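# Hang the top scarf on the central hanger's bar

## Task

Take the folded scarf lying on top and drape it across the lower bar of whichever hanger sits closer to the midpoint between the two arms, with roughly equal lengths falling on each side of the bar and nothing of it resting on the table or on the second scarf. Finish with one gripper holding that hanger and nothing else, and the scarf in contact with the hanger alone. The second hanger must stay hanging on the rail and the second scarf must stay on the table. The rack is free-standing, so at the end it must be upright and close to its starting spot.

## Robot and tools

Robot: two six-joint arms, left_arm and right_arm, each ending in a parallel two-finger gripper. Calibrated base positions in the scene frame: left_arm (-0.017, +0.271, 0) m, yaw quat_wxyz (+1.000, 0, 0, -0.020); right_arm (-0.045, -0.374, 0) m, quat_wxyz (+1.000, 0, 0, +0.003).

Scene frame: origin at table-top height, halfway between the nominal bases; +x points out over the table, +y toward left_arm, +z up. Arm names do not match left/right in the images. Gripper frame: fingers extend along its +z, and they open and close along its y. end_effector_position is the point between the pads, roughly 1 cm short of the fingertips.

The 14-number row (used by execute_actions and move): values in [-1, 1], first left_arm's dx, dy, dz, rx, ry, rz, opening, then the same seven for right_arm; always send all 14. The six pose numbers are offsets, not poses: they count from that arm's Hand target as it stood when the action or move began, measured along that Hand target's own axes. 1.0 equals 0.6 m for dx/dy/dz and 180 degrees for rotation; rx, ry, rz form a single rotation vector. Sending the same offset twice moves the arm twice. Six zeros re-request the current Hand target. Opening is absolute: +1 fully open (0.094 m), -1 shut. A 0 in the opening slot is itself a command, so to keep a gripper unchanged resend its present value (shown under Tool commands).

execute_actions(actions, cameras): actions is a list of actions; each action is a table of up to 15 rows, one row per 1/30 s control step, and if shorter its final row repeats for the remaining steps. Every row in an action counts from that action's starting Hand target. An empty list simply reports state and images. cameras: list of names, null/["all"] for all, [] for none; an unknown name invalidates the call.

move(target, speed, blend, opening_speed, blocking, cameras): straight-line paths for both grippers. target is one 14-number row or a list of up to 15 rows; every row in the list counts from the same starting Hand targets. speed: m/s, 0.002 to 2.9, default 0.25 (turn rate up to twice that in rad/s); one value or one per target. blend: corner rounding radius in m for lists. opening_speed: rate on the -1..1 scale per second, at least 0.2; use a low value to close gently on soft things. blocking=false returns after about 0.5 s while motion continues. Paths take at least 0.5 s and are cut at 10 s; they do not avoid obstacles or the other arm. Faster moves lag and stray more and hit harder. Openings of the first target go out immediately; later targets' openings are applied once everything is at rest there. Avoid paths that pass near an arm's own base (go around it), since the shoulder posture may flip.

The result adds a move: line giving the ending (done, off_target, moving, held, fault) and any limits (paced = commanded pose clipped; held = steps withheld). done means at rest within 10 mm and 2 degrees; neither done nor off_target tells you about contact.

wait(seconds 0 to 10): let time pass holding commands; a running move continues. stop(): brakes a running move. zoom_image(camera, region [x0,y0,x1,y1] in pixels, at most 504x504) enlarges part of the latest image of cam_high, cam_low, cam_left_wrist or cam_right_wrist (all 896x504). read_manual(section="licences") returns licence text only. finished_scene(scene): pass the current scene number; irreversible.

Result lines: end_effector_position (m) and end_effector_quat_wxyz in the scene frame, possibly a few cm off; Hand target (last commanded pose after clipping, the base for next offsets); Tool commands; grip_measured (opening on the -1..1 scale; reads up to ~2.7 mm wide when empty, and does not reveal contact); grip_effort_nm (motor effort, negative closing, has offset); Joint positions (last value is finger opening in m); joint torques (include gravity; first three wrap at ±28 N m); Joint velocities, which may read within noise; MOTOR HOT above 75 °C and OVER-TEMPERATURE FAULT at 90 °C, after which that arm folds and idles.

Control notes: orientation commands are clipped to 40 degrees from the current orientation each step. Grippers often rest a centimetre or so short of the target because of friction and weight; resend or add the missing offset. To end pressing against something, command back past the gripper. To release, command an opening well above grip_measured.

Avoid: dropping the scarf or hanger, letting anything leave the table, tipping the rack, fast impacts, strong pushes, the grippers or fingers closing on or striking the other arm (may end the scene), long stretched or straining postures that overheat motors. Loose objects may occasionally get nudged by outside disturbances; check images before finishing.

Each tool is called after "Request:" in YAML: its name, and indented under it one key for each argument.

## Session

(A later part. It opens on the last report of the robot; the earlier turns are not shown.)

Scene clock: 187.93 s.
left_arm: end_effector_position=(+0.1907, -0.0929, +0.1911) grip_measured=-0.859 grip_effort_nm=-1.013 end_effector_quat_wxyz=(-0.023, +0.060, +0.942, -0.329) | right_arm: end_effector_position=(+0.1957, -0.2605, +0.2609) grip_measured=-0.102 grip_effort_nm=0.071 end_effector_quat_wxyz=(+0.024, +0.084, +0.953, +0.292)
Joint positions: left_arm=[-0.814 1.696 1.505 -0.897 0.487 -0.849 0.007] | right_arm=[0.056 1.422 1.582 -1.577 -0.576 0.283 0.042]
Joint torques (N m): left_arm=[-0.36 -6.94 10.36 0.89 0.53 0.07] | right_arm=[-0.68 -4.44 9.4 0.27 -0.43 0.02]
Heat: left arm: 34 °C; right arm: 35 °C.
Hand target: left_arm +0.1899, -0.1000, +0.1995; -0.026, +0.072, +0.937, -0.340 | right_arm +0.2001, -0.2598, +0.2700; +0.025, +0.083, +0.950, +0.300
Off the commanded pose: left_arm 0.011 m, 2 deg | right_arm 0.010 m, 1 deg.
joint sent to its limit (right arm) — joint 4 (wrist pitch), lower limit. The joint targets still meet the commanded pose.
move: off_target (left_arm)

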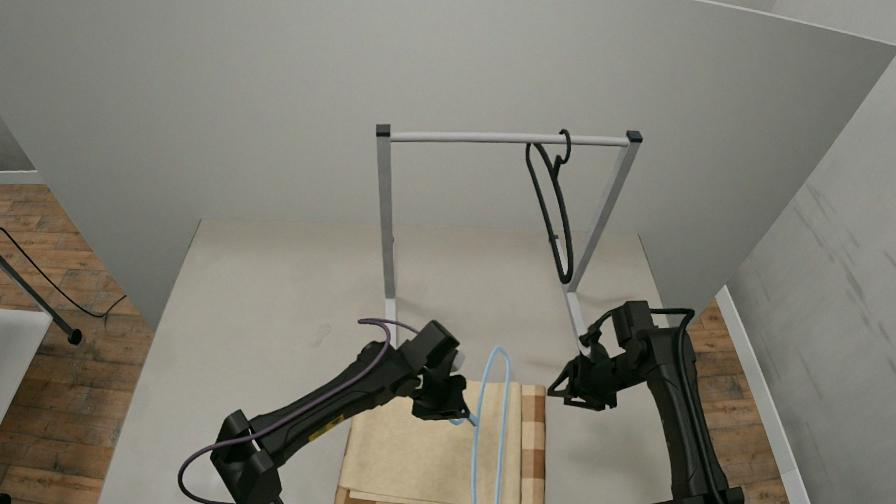

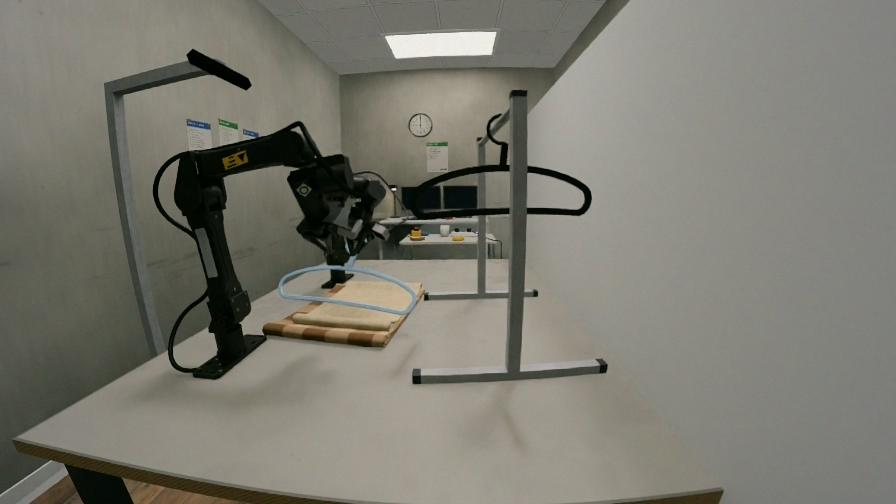

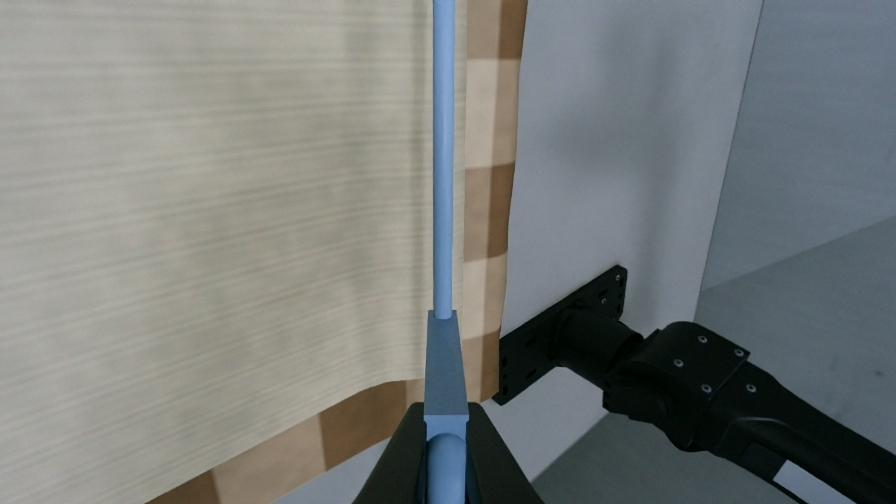

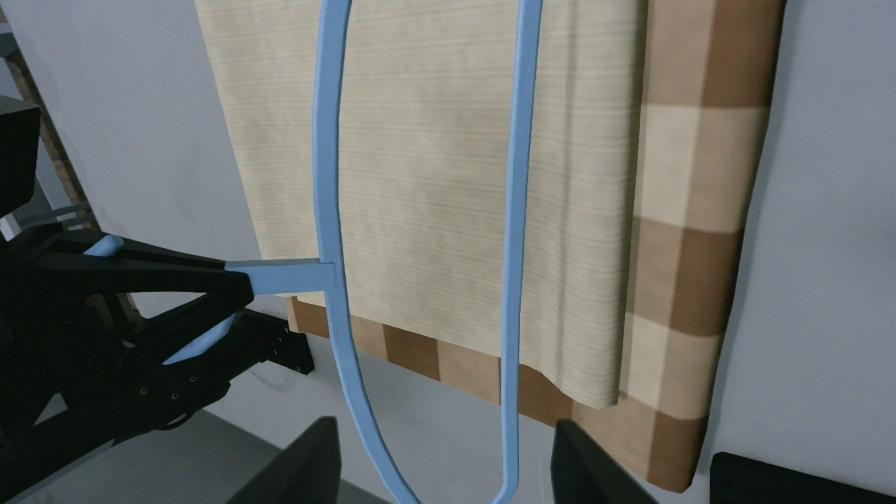

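Request:
move:
  target:
    - [-0.0142,-0.1013,0.1068,0,0,0,-1,0,0,0,0,0,0,-0.1]
    - [-0.0142,-0.0532,0.1642,0,0,0,-1,0,0,0,0,0,0,-0.1]
  speed: 0.15

Request:
zoom_image:
  camera: "cam_low"
  region: [240, 220, 460, 370]

Scene clock: 191.10 s.
left_arm: end_effector_position=(+0.1852, -0.1880, +0.1519) grip_measured=-0.859 grip_effort_nm=-1.013 end_effector_quat_wxyz=(-0.025, +0.075, +0.936, -0.344) | right_arm: end_effector_position=(+0.1957, -0.2605, +0.2609) grip_measured=-0.102 grip_effort_nm=0.071 end_effector_quat_wxyz=(+0.024, +0.084, +0.953, +0.292)
Joint positions: left_arm=[-0.966 1.955 1.649 -0.695 0.439 -0.977 0.007] | right_arm=[0.056 1.422 1.582 -1.577 -0.576 0.283 0.042]
Joint torques (N m): left_arm=[-0.16 -9.74 6.19 1.21 0.19 -0.07] | right_arm=[-0.68 -4.45 9.4 0.27 -0.43 0.01]
Heat: left arm: 34 °C; right arm: 35 °C.
Hand target: left_arm +0.1851, -0.1881, +0.1445; -0.026, +0.072, +0.937, -0.340 | right_arm +0.2002, -0.2598, +0.2700; +0.025, +0.083, +0.950, +0.300
Off the commanded pose: left_arm 0.007 m, 1 deg | right_arm 0.010 m, 1 deg.
joint sent to its limit (right arm) — joint 4 (wrist pitch), lower limit. The joint targets still meet the commanded pose.
move: done

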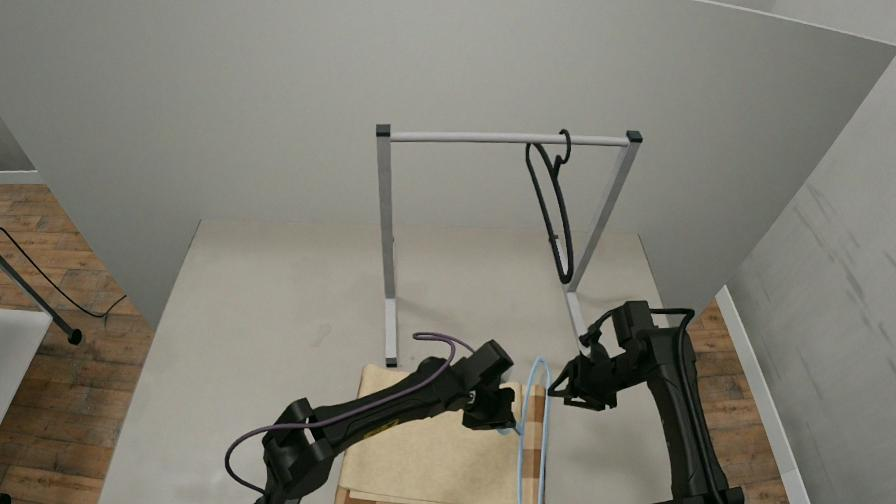

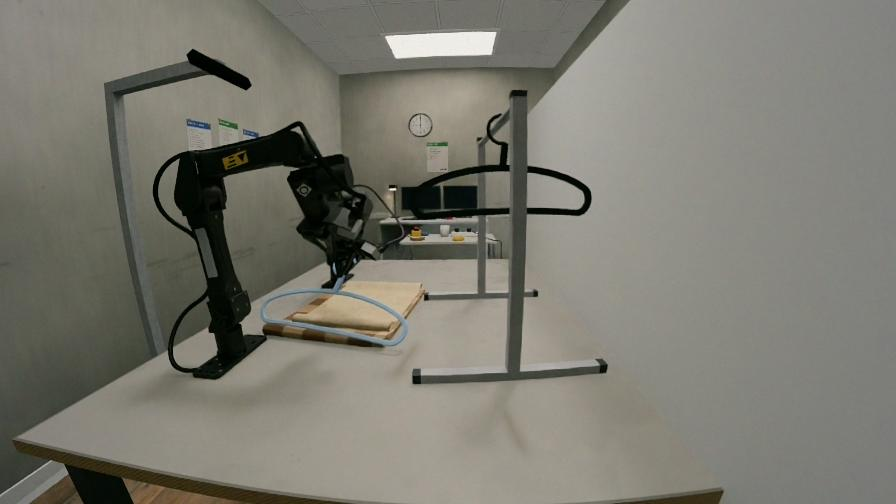

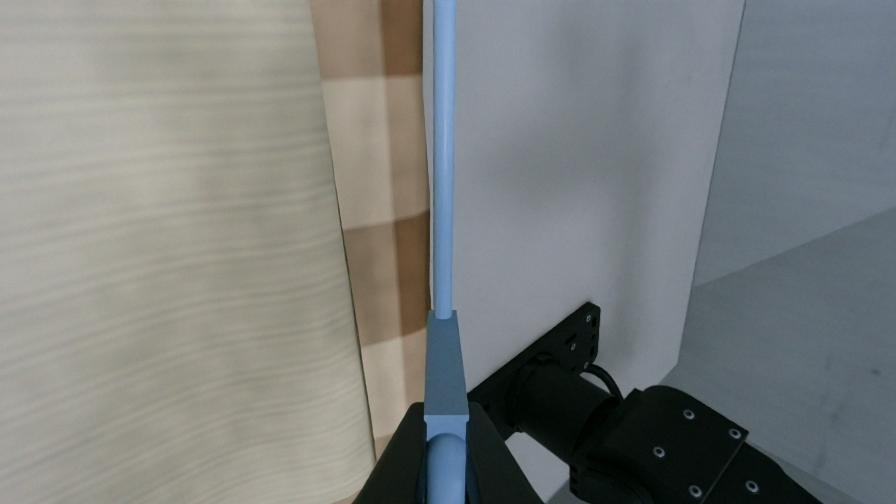

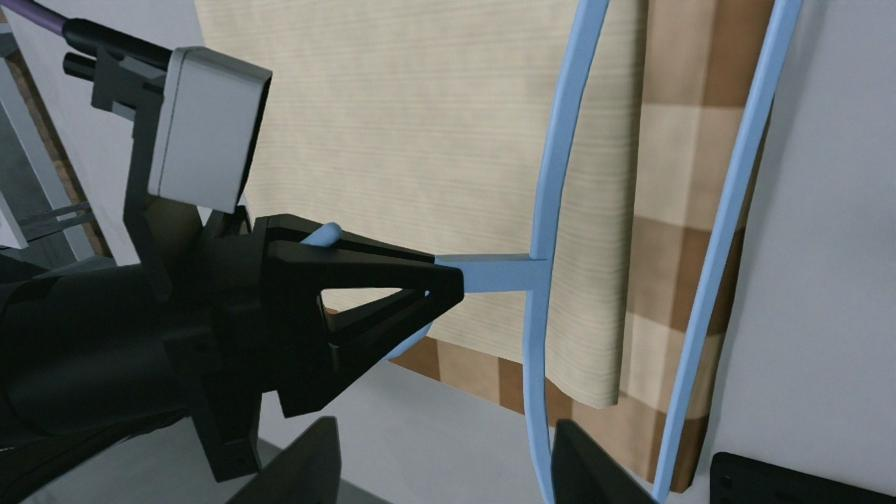

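Scaled by 2.291.

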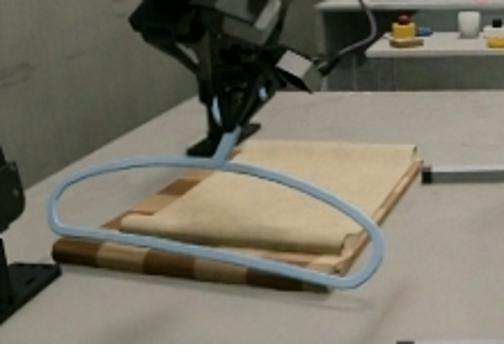

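Request:
move:
  target: [-0.0157,0.0325,0.0272,0,0,0,-1,0,0,0,0,0,0,-0.1]
  speed: 0.08
  cameras: ["cam_low","cam_right_wrist","cam_left_wrist"]

Request:
zoom_image:
  camera: "cam_low"
  region: [240, 220, 460, 370]

Scene clock: 192.87 s.
left_arm: end_effector_position=(+0.1939, -0.1887, +0.1335) grip_measured=-0.859 grip_effort_nm=-1.018 end_effector_quat_wxyz=(-0.018, +0.073, +0.934, -0.349) | right_arm: end_effector_position=(+0.1957, -0.2605, +0.2609) grip_measured=-0.102 grip_effort_nm=0.076 end_effector_quat_wxyz=(+0.024, +0.084, +0.953, +0.292)
Joint positions: left_arm=[-0.951 1.971 1.592 -0.61 0.441 -0.97 0.007] | right_arm=[0.056 1.422 1.582 -1.577 -0.576 0.283 0.042]
Joint torques (N m): left_arm=[0.65 -9.14 5.78 1.16 0.32 0.09] | right_arm=[-0.66 -4.44 9.4 0.27 -0.43 0.01]
Heat: left arm: 34 °C; right arm: 34 °C.
Hand target: left_arm +0.1950, -0.1850, +0.1194; -0.026, +0.072, +0.937, -0.340 | right_arm +0.2002, -0.2598, +0.2700; +0.026, +0.083, +0.950, +0.300
Off the commanded pose: left_arm 0.015 m, 1 deg | right_arm 0.010 m, 1 deg.
joint sent to its limit (right arm) — joint 4 (wrist pitch), lower limit. The joint targets still meet the commanded pose.
move: off_target (left_arm)
Images, in order (width x height): cam_low 896x504, cam_left_wrist 896x504, cam_right_wrist 896x504.

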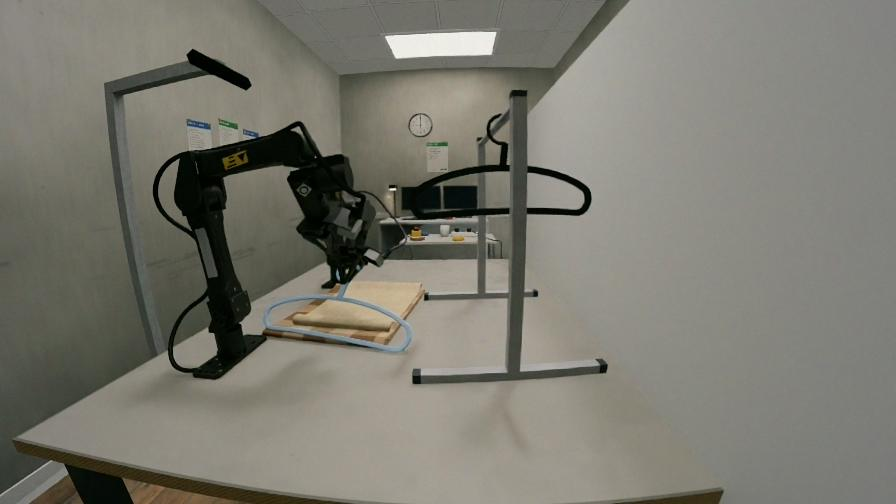

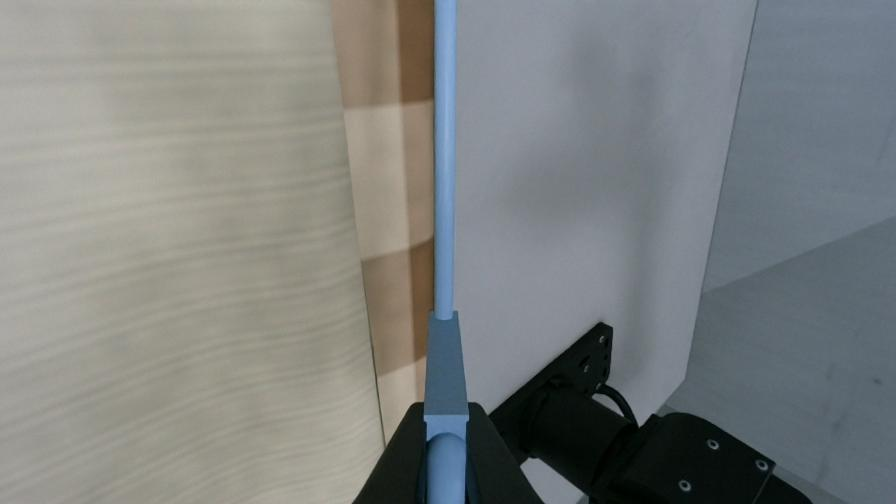

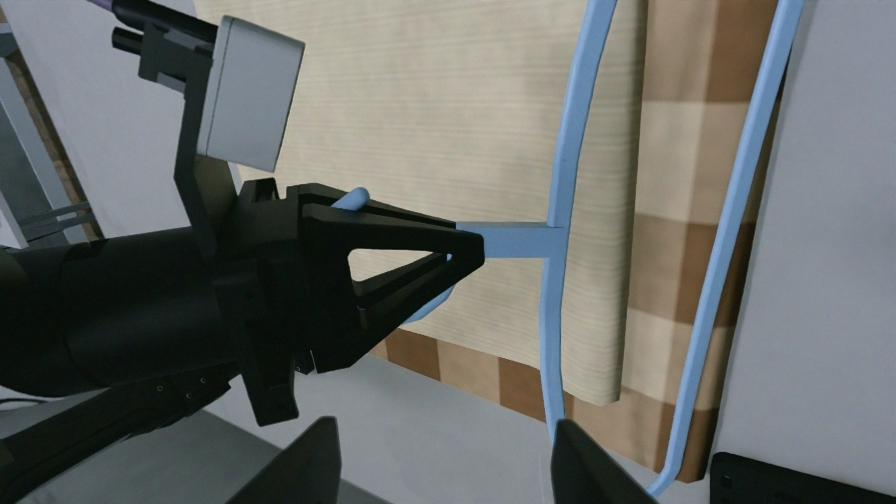

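Scaled by 2.291.

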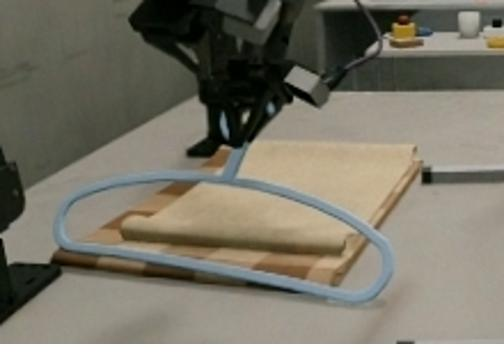

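Request:
move:
  target: [0.003,0.0237,-0.0025,0,0,0,-1,0,0,0,0,0,0,-0.05]
  speed: 0.06
  cameras: ["cam_low","cam_right_wrist"]

Request:
zoom_image:
  camera: "cam_low"
  region: [240, 220, 460, 370]

Scene clock: 197.90 s.
left_arm: end_effector_position=(+0.1969, -0.1864, +0.1210) grip_measured=-0.859 grip_effort_nm=-1.013 end_effector_quat_wxyz=(-0.019, +0.078, +0.929, -0.360) | right_arm: end_effector_position=(+0.1957, -0.2605, +0.2609) grip_measured=-0.052 grip_effort_nm=0.081 end_effector_quat_wxyz=(+0.024, +0.084, +0.953, +0.292)
Joint positions: left_arm=[-0.936 1.971 1.529 -0.534 0.466 -0.953 0.007] | right_arm=[0.056 1.422 1.582 -1.577 -0.576 0.284 0.045]
Joint torques (N m): left_arm=[0.65 -11.28 5.08 0.81 0.15 0.06] | right_arm=[-0.66 -4.45 9.4 0.27 -0.43 0.01]
Heat: left arm: 33 °C; right arm: 35 °C.
Hand target: left_arm +0.1951, -0.1731, +0.1114; -0.026, +0.072, +0.937, -0.340 | right_arm +0.2002, -0.2598, +0.2700; +0.026, +0.083, +0.950, +0.300
Off the commanded pose: left_arm 0.017 m, 3 deg | right_arm 0.010 m, 1 deg.
joint sent to its limit (right arm) — joint 4 (wrist pitch), lower limit. The joint targets still meet the commanded pose.
move: off_target (left_arm)
Images, in order (width x height): cam_low 896x504, cam_right_wrist 896x504.

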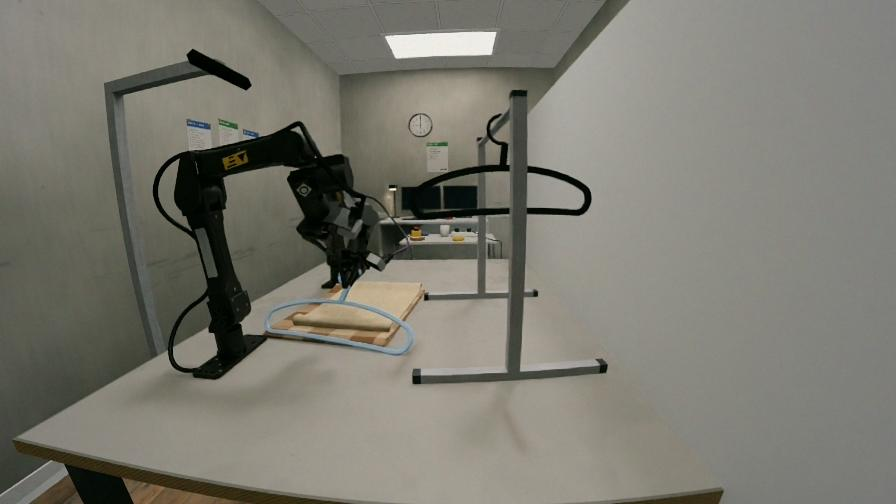

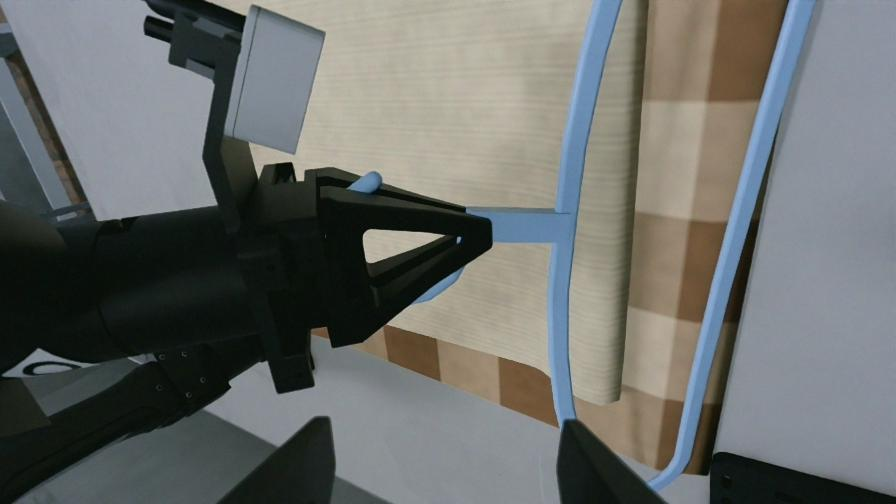

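Scaled by 2.291.

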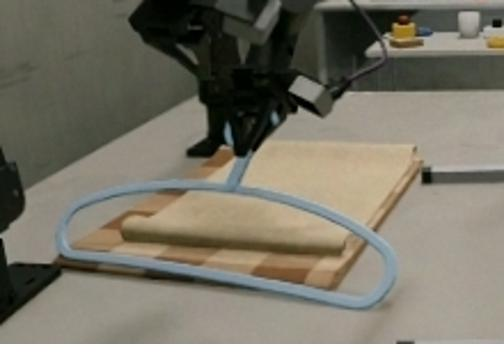

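Request:
move:
  target: [0.001,0.022,-0.018,0,0,0,-1,0,0,0,0,0,0,-0.05]
  speed: 0.06
  cameras: ["cam_right_wrist","cam_left_wrist"]

Request:
zoom_image:
  camera: "cam_right_wrist"
  region: [500, 100, 850, 450]

Scene clock: 199.10 s.
left_arm: end_effector_position=(+0.2006, -0.1723, +0.1197) grip_measured=-0.859 grip_effort_nm=-1.018 end_effector_quat_wxyz=(-0.018, +0.078, +0.928, -0.364) | right_arm: end_effector_position=(+0.1957, -0.2605, +0.2609) grip_measured=-0.052 grip_effort_nm=0.076 end_effector_quat_wxyz=(+0.024, +0.084, +0.953, +0.292)
Joint positions: left_arm=[-0.908 1.934 1.469 -0.515 0.484 -0.93 0.007] | right_arm=[0.056 1.422 1.582 -1.577 -0.576 0.284 0.045]
Joint torques (N m): left_arm=[0.75 -11.55 5.05 0.66 0.13 0.09] | right_arm=[-0.68 -4.45 9.4 0.27 -0.43 0.02]
Heat: left arm: 33 °C; right arm: 35 °C.
Hand target: left_arm +0.1971, -0.1561, +0.1114; -0.026, +0.072, +0.937, -0.340 | right_arm +0.2002, -0.2598, +0.2700; +0.026, +0.083, +0.950, +0.300
Off the commanded pose: left_arm 0.019 m, 3 deg | right_arm 0.010 m, 1 deg.
joint sent to its limit (right arm) — joint 4 (wrist pitch), lower limit. The joint targets still meet the commanded pose.
move: off_target (left_arm)
Images, in order (width x height): cam_left_wrist 896x504, cam_right_wrist 896x504.

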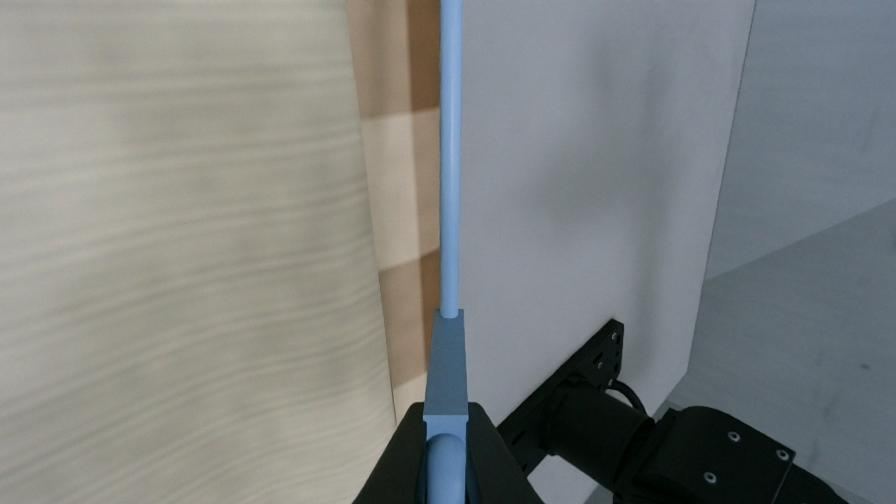

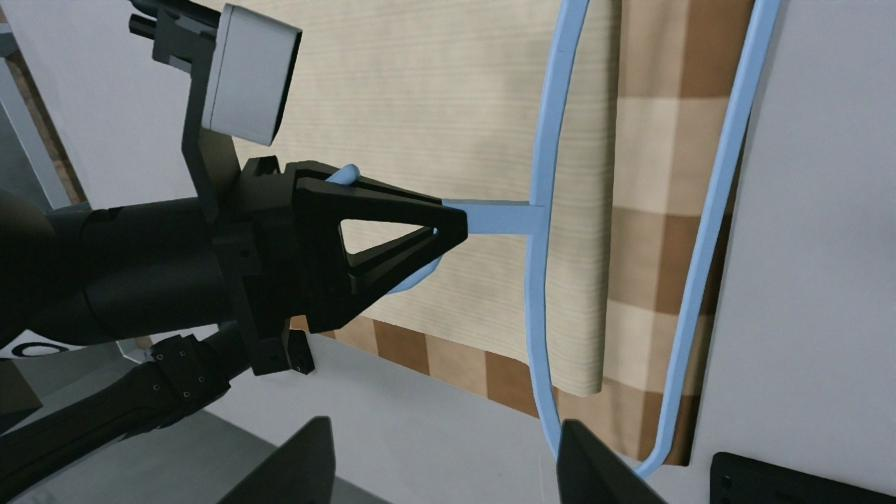

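Scaled by 1.440.

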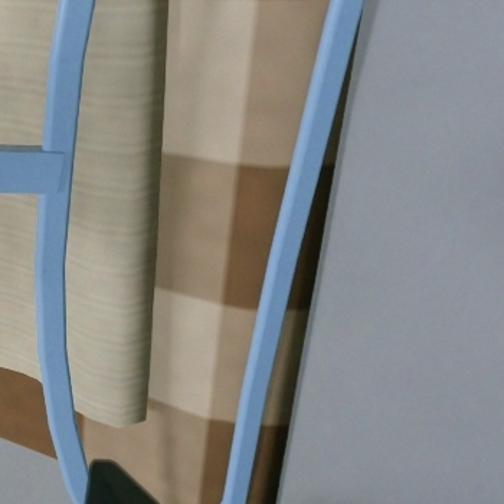

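Request:
move:
  target:
    - [0,-0.0214,-0.0255,0,0,0,-1,0,0,0,0,0,0,-0.05]
    - [0.0071,0.0139,-0.0552,0,-0.0178,-0.0213,-1,0,0,0,0,0,0,-0.05]
  speed: 0.08
  cameras: ["cam_right_wrist","cam_low"]

Request:
zoom_image:
  camera: "cam_low"
  region: [240, 220, 460, 370]

Scene clock: 201.43 s.
left_arm: end_effector_position=(+0.1955, -0.1381, +0.1324) grip_measured=-0.859 grip_effort_nm=-1.023 end_effector_quat_wxyz=(-0.017, +0.043, +0.935, -0.351) | right_arm: end_effector_position=(+0.1957, -0.2605, +0.2609) grip_measured=-0.052 grip_effort_nm=0.071 end_effector_quat_wxyz=(+0.024, +0.084, +0.953, +0.292)
Joint positions: left_arm=[-0.88 1.809 1.372 -0.562 0.462 -0.967 0.007] | right_arm=[0.056 1.422 1.582 -1.577 -0.576 0.284 0.045]
Joint torques (N m): left_arm=[0.65 -10.91 5.45 0.95 0.02 -0.09] | right_arm=[-0.66 -4.45 9.4 0.27 -0.43 0.01]
Heat: left arm: 33 °C; right arm: 36 °C.
Hand target: left_arm +0.1971, -0.1281, +0.1313; -0.011, +0.031, +0.940, -0.341 | right_arm +0.2002, -0.2598, +0.2700; +0.026, +0.083, +0.950, +0.300
Off the commanded pose: left_arm 0.010 m, 2 deg | right_arm 0.010 m, 1 deg.
joint sent to its limit (right arm) — joint 4 (wrist pitch), lower limit. The joint targets still meet the commanded pose.
move: done
Images, in order (width x height): cam_low 896x504, cam_right_wrist 896x504.

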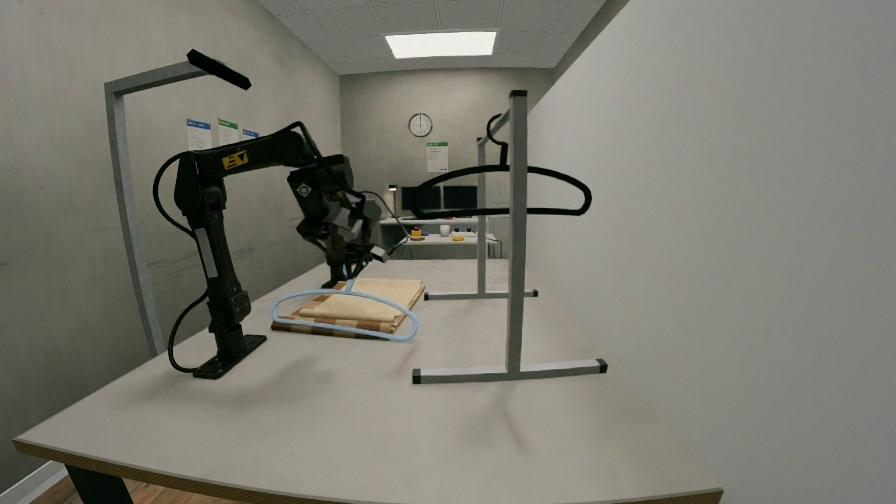

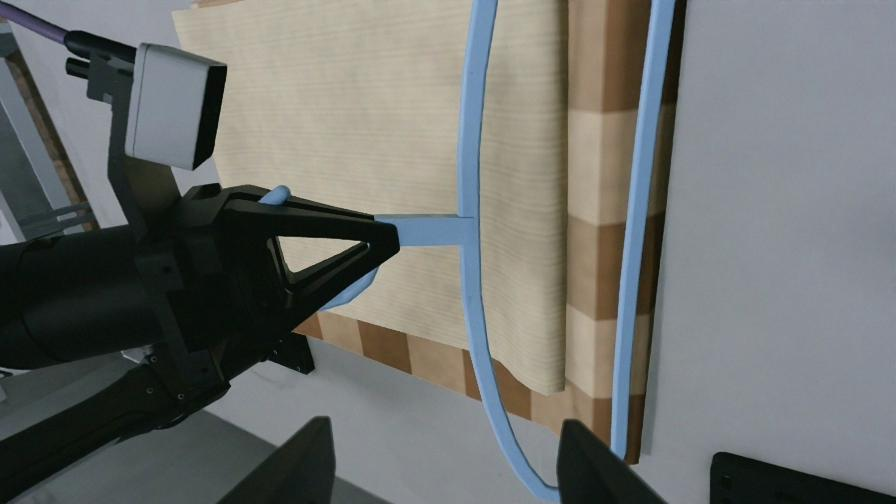

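Scaled by 2.291.

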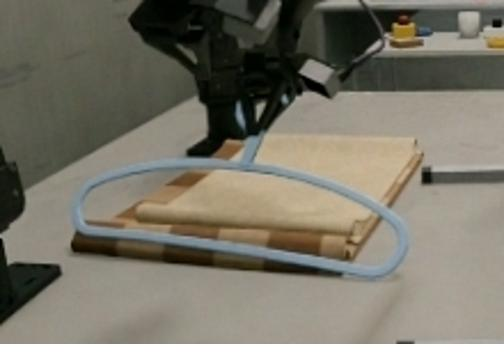

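Request:
move:
  target:
    - [0,-0.0128,-0.0154,0,0,0,-1,0,0,0,0,0,0,-0.05]
    - [0.0013,0.0025,-0.0282,0,0,0,-1,0,0,0,0,0,0,-0.05]
    - [0.0013,0.0239,-0.0025,0,0,0,-1,0,0,0,0,0,0,-0.05]
  speed: 0.06
  cameras: ["cam_right_wrist","cam_low"]

Request:
zoom_image:
  camera: "cam_low"
  region: [240, 220, 460, 370]

Scene clock: 204.60 s.
left_arm: end_effector_position=(+0.1991, -0.1255, +0.1311) grip_measured=-0.859 grip_effort_nm=-1.018 end_effector_quat_wxyz=(-0.008, +0.035, +0.934, -0.354) | right_arm: end_effector_position=(+0.1957, -0.2605, +0.2609) grip_measured=-0.052 grip_effort_nm=0.081 end_effector_quat_wxyz=(+0.024, +0.084, +0.953, +0.292)
Joint positions: left_arm=[-0.858 1.767 1.31 -0.531 0.459 -0.963 0.007] | right_arm=[0.056 1.422 1.582 -1.577 -0.576 0.284 0.045]
Joint torques (N m): left_arm=[0.49 -9.26 5.34 0.94 0.16 0.05] | right_arm=[-0.68 -4.44 9.42 0.27 -0.43 0.01]
Heat: left arm: 33 °C; right arm: 36 °C.
Hand target: left_arm +0.1970, -0.1161, +0.1232; -0.011, +0.031, +0.940, -0.341 | right_arm +0.2002, -0.2598, +0.2700; +0.026, +0.083, +0.950, +0.300
Off the commanded pose: left_arm 0.012 m, 2 deg | right_arm 0.010 m, 1 deg.
joint sent to its limit (right arm) — joint 4 (wrist pitch), lower limit. The joint targets still meet the commanded pose.
move: off_target (left_arm)
Images, in order (width x height): cam_low 896x504, cam_right_wrist 896x504.

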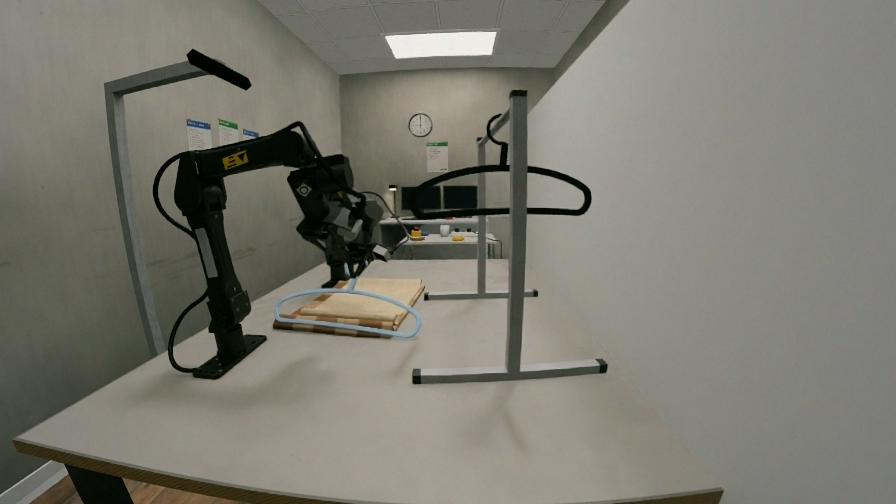

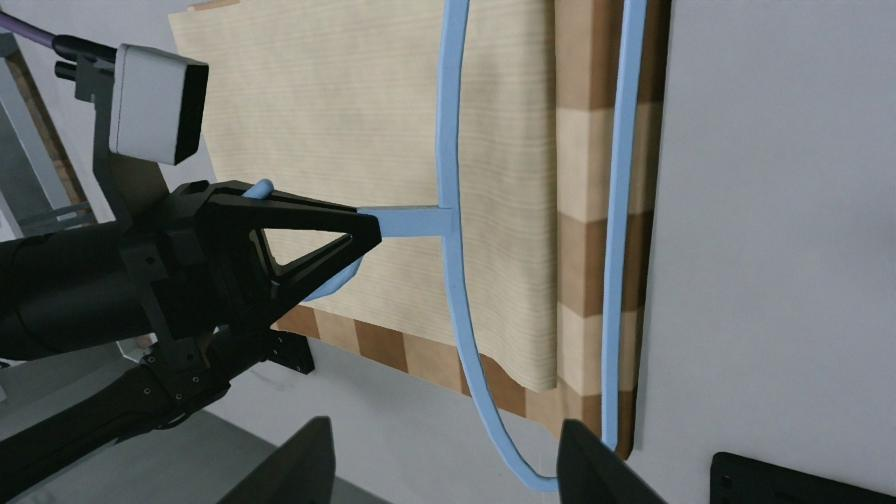

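Scaled by 2.291.

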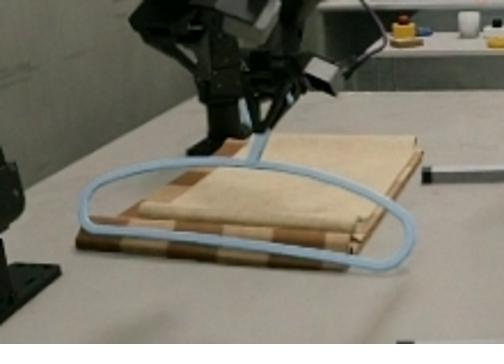

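Request:
move:
  target: [0,0,0,0,0,0,-1,0.0747,-0.11,0.2058,0,0,0,-0.04]
  speed: 0.12
  cameras: ["cam_right_wrist","cam_low","cam_left_wrist"]

Request:
zoom_image:
  camera: "cam_low"
  region: [240, 220, 460, 370]

Scene clock: 208.27 s.
left_arm: end_effector_position=(+0.1992, -0.1256, +0.1312) grip_measured=-0.859 grip_effort_nm=-1.013 end_effector_quat_wxyz=(-0.007, +0.035, +0.934, -0.355) | right_arm: end_effector_position=(+0.1610, -0.2369, +0.1303) grip_measured=-0.042 grip_effort_nm=0.071 end_effector_quat_wxyz=(+0.017, +0.089, +0.950, +0.298)
Joint positions: left_arm=[-0.858 1.767 1.31 -0.53 0.459 -0.963 0.007] | right_arm=[0.179 1.211 0.89 -1.027 -0.568 0.435 0.045]
Joint torques (N m): left_arm=[0.49 -9.26 5.38 0.94 0.15 0.05] | right_arm=[0.84 -5.6 5.53 0.57 -0.25 0]
Heat: left arm: 34 °C; right arm: 35 °C.
Hand target: left_arm +0.1971, -0.1162, +0.1233; -0.011, +0.031, +0.939, -0.341 | right_arm +0.1589, -0.2355, +0.1312; +0.026, +0.083, +0.950, +0.300
Off the commanded pose: left_arm 0.013 m, 2 deg | right_arm 0.003 m, 1 deg.
move: off_target (left_arm)
Images, in order (width x height): cam_low 896x504, cam_left_wrist 896x504, cam_right_wrist 896x504.

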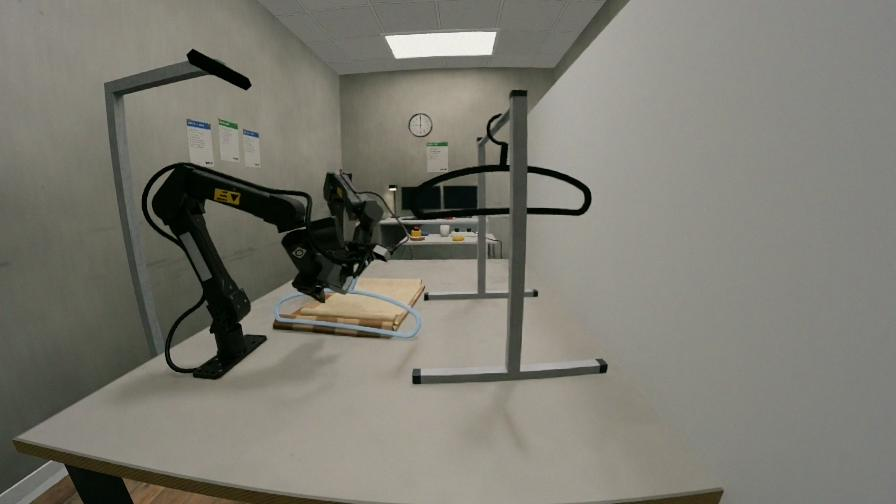

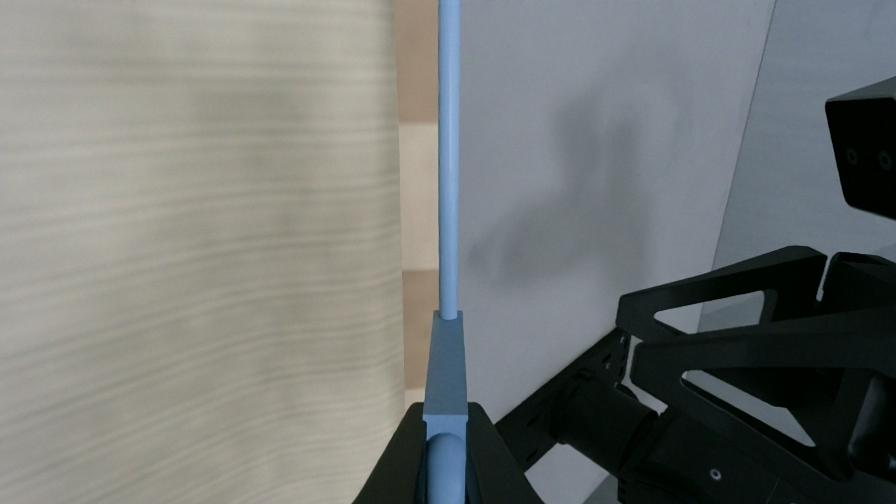

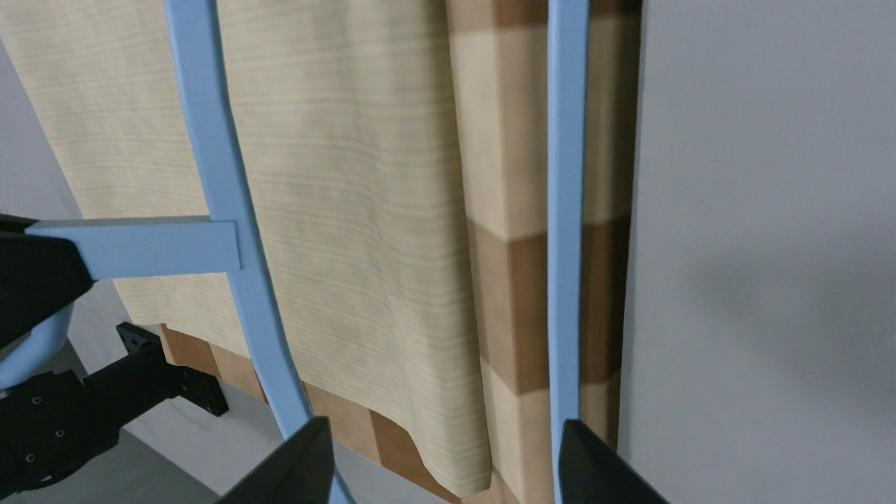

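Scaled by 2.291.

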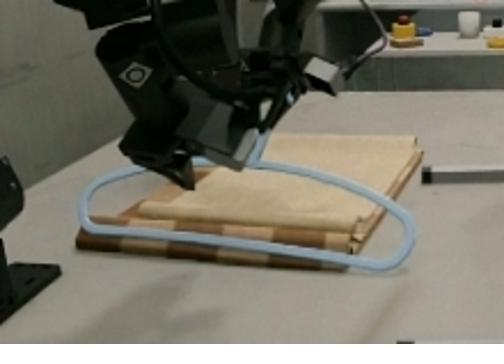

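Request:
move:
  target: [0,0,0,0,0,0,-1,0,0.005,0.108,0,0,0,-0.04]
  speed: 0.08
  cameras: ["cam_right_wrist","cam_low"]

Request:
zoom_image:
  camera: "cam_low"
  region: [240, 220, 460, 370]

Scene clock: 210.53 s.
left_arm: end_effector_position=(+0.1992, -0.1256, +0.1312) grip_measured=-0.859 grip_effort_nm=-1.018 end_effector_quat_wxyz=(-0.007, +0.035, +0.934, -0.355) | right_arm: end_effector_position=(+0.1681, -0.1968, +0.0857) grip_measured=-0.042 grip_effort_nm=0.081 end_effector_quat_wxyz=(+0.030, +0.083, +0.949, +0.303)
Joint positions: left_arm=[-0.858 1.767 1.31 -0.53 0.459 -0.963 0.007] | right_arm=[0.361 1.272 0.733 -0.675 -0.516 0.636 0.045]
Joint torques (N m): left_arm=[0.47 -9.29 5.39 0.94 0.16 0.06] | right_arm=[0.68 -3.59 5.49 0.74 -0.2 0.02]
Heat: left arm: 35 °C; right arm: 35 °C.
Hand target: left_arm +0.1971, -0.1162, +0.1233; -0.011, +0.031, +0.939, -0.341 | right_arm +0.1656, -0.1964, +0.0798; +0.026, +0.083, +0.950, +0.300
Off the commanded pose: left_arm 0.012 m, 2 deg | right_arm 0.006 m, 1 deg.
move: off_target (left_arm)
Images, in order (width x height): cam_low 896x504, cam_right_wrist 896x504.

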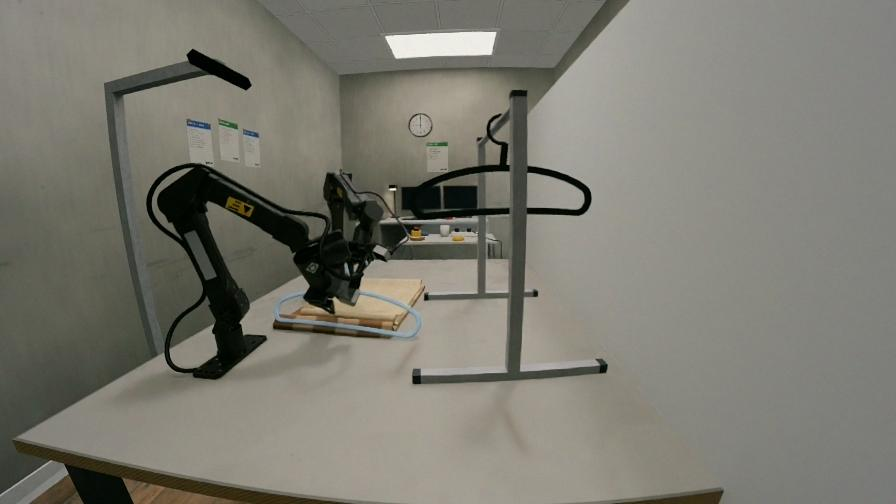

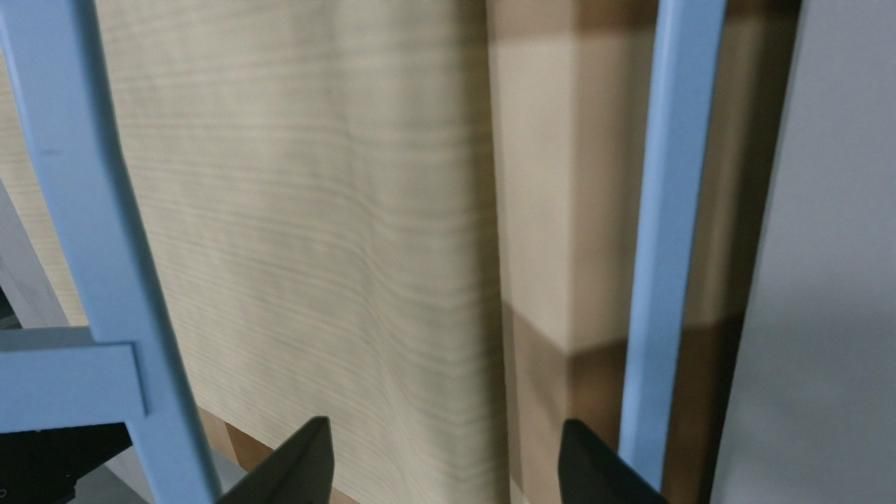

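Scaled by 2.291.

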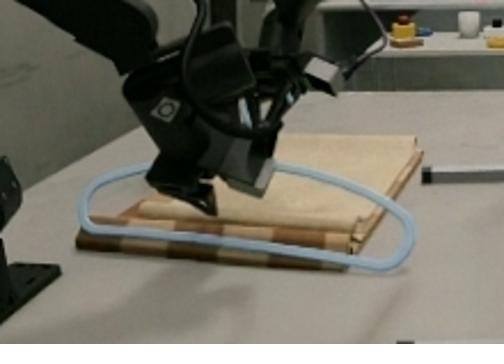

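Request:
move:
  target: [0,0,0,0,0,0,-1,0,-0.002,0.08,0,0,0,-0.04]
  speed: 0.06
  cameras: ["cam_right_wrist","cam_low"]

Request:
zoom_image:
  camera: "cam_low"
  region: [240, 220, 460, 370]

Scene clock: 212.87 s.
left_arm: end_effector_position=(+0.1994, -0.1259, +0.1314) grip_measured=-0.859 grip_effort_nm=-1.013 end_effector_quat_wxyz=(-0.007, +0.035, +0.934, -0.355) | right_arm: end_effector_position=(+0.1743, -0.1696, +0.0478) grip_measured=-0.042 grip_effort_nm=0.081 end_effector_quat_wxyz=(+0.031, +0.082, +0.948, +0.306)
Joint positions: left_arm=[-0.858 1.767 1.31 -0.528 0.459 -0.963 0.007] | right_arm=[0.462 1.399 0.653 -0.41 -0.482 0.744 0.045]
Joint torques (N m): left_arm=[0.49 -9.28 5.41 0.93 0.16 0.06] | right_arm=[0.77 -4.01 4.85 0.92 -0.14 0]
Heat: left arm: 36 °C; right arm: 34 °C.
Hand target: left_arm +0.1970, -0.1162, +0.1233; -0.011, +0.031, +0.940, -0.341 | right_arm +0.1702, -0.1702, +0.0398; +0.026, +0.083, +0.950, +0.300
Off the commanded pose: left_arm 0.013 m, 2 deg | right_arm 0.009 m, 1 deg.
move: off_target (left_arm)
Images, in order (width x height): cam_low 896x504, cam_right_wrist 896x504.

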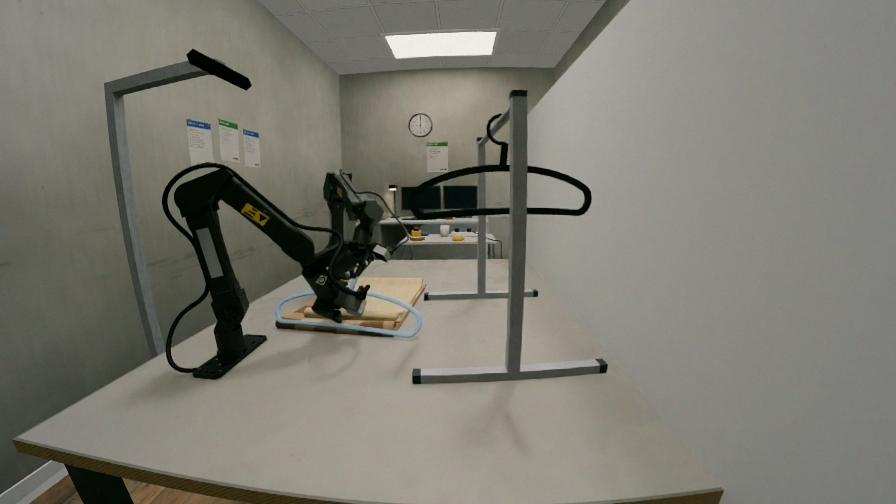

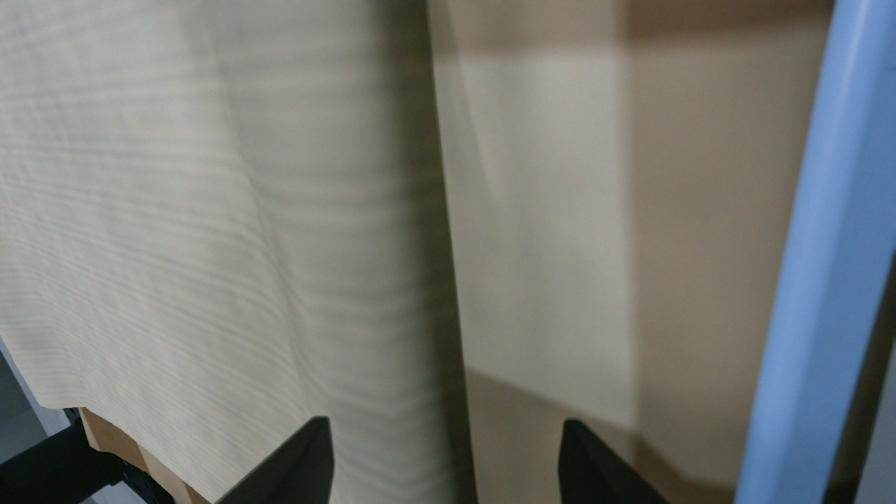

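Scaled by 2.291.

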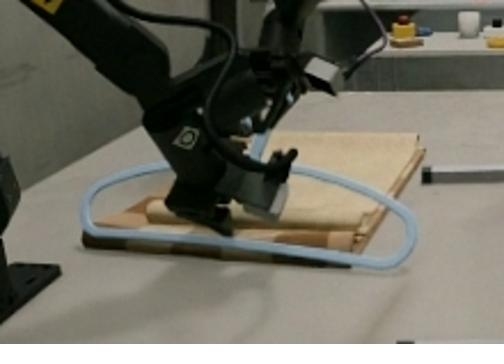

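Request:
zoom_image:
  camera: "cam_right_wrist"
  region: [250, 330, 700, 504]

Request:
zoom_image:
  camera: "cam_low"
  region: [300, 270, 400, 345]

Scaled by 1.120.

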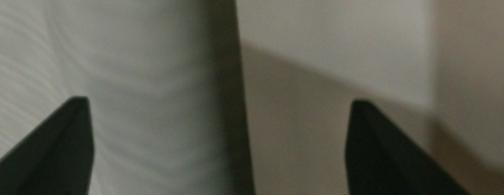

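Scaled by 5.040.

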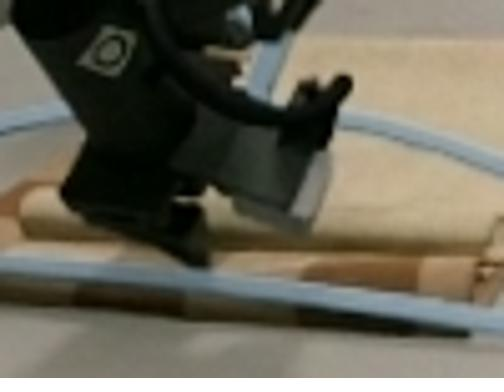

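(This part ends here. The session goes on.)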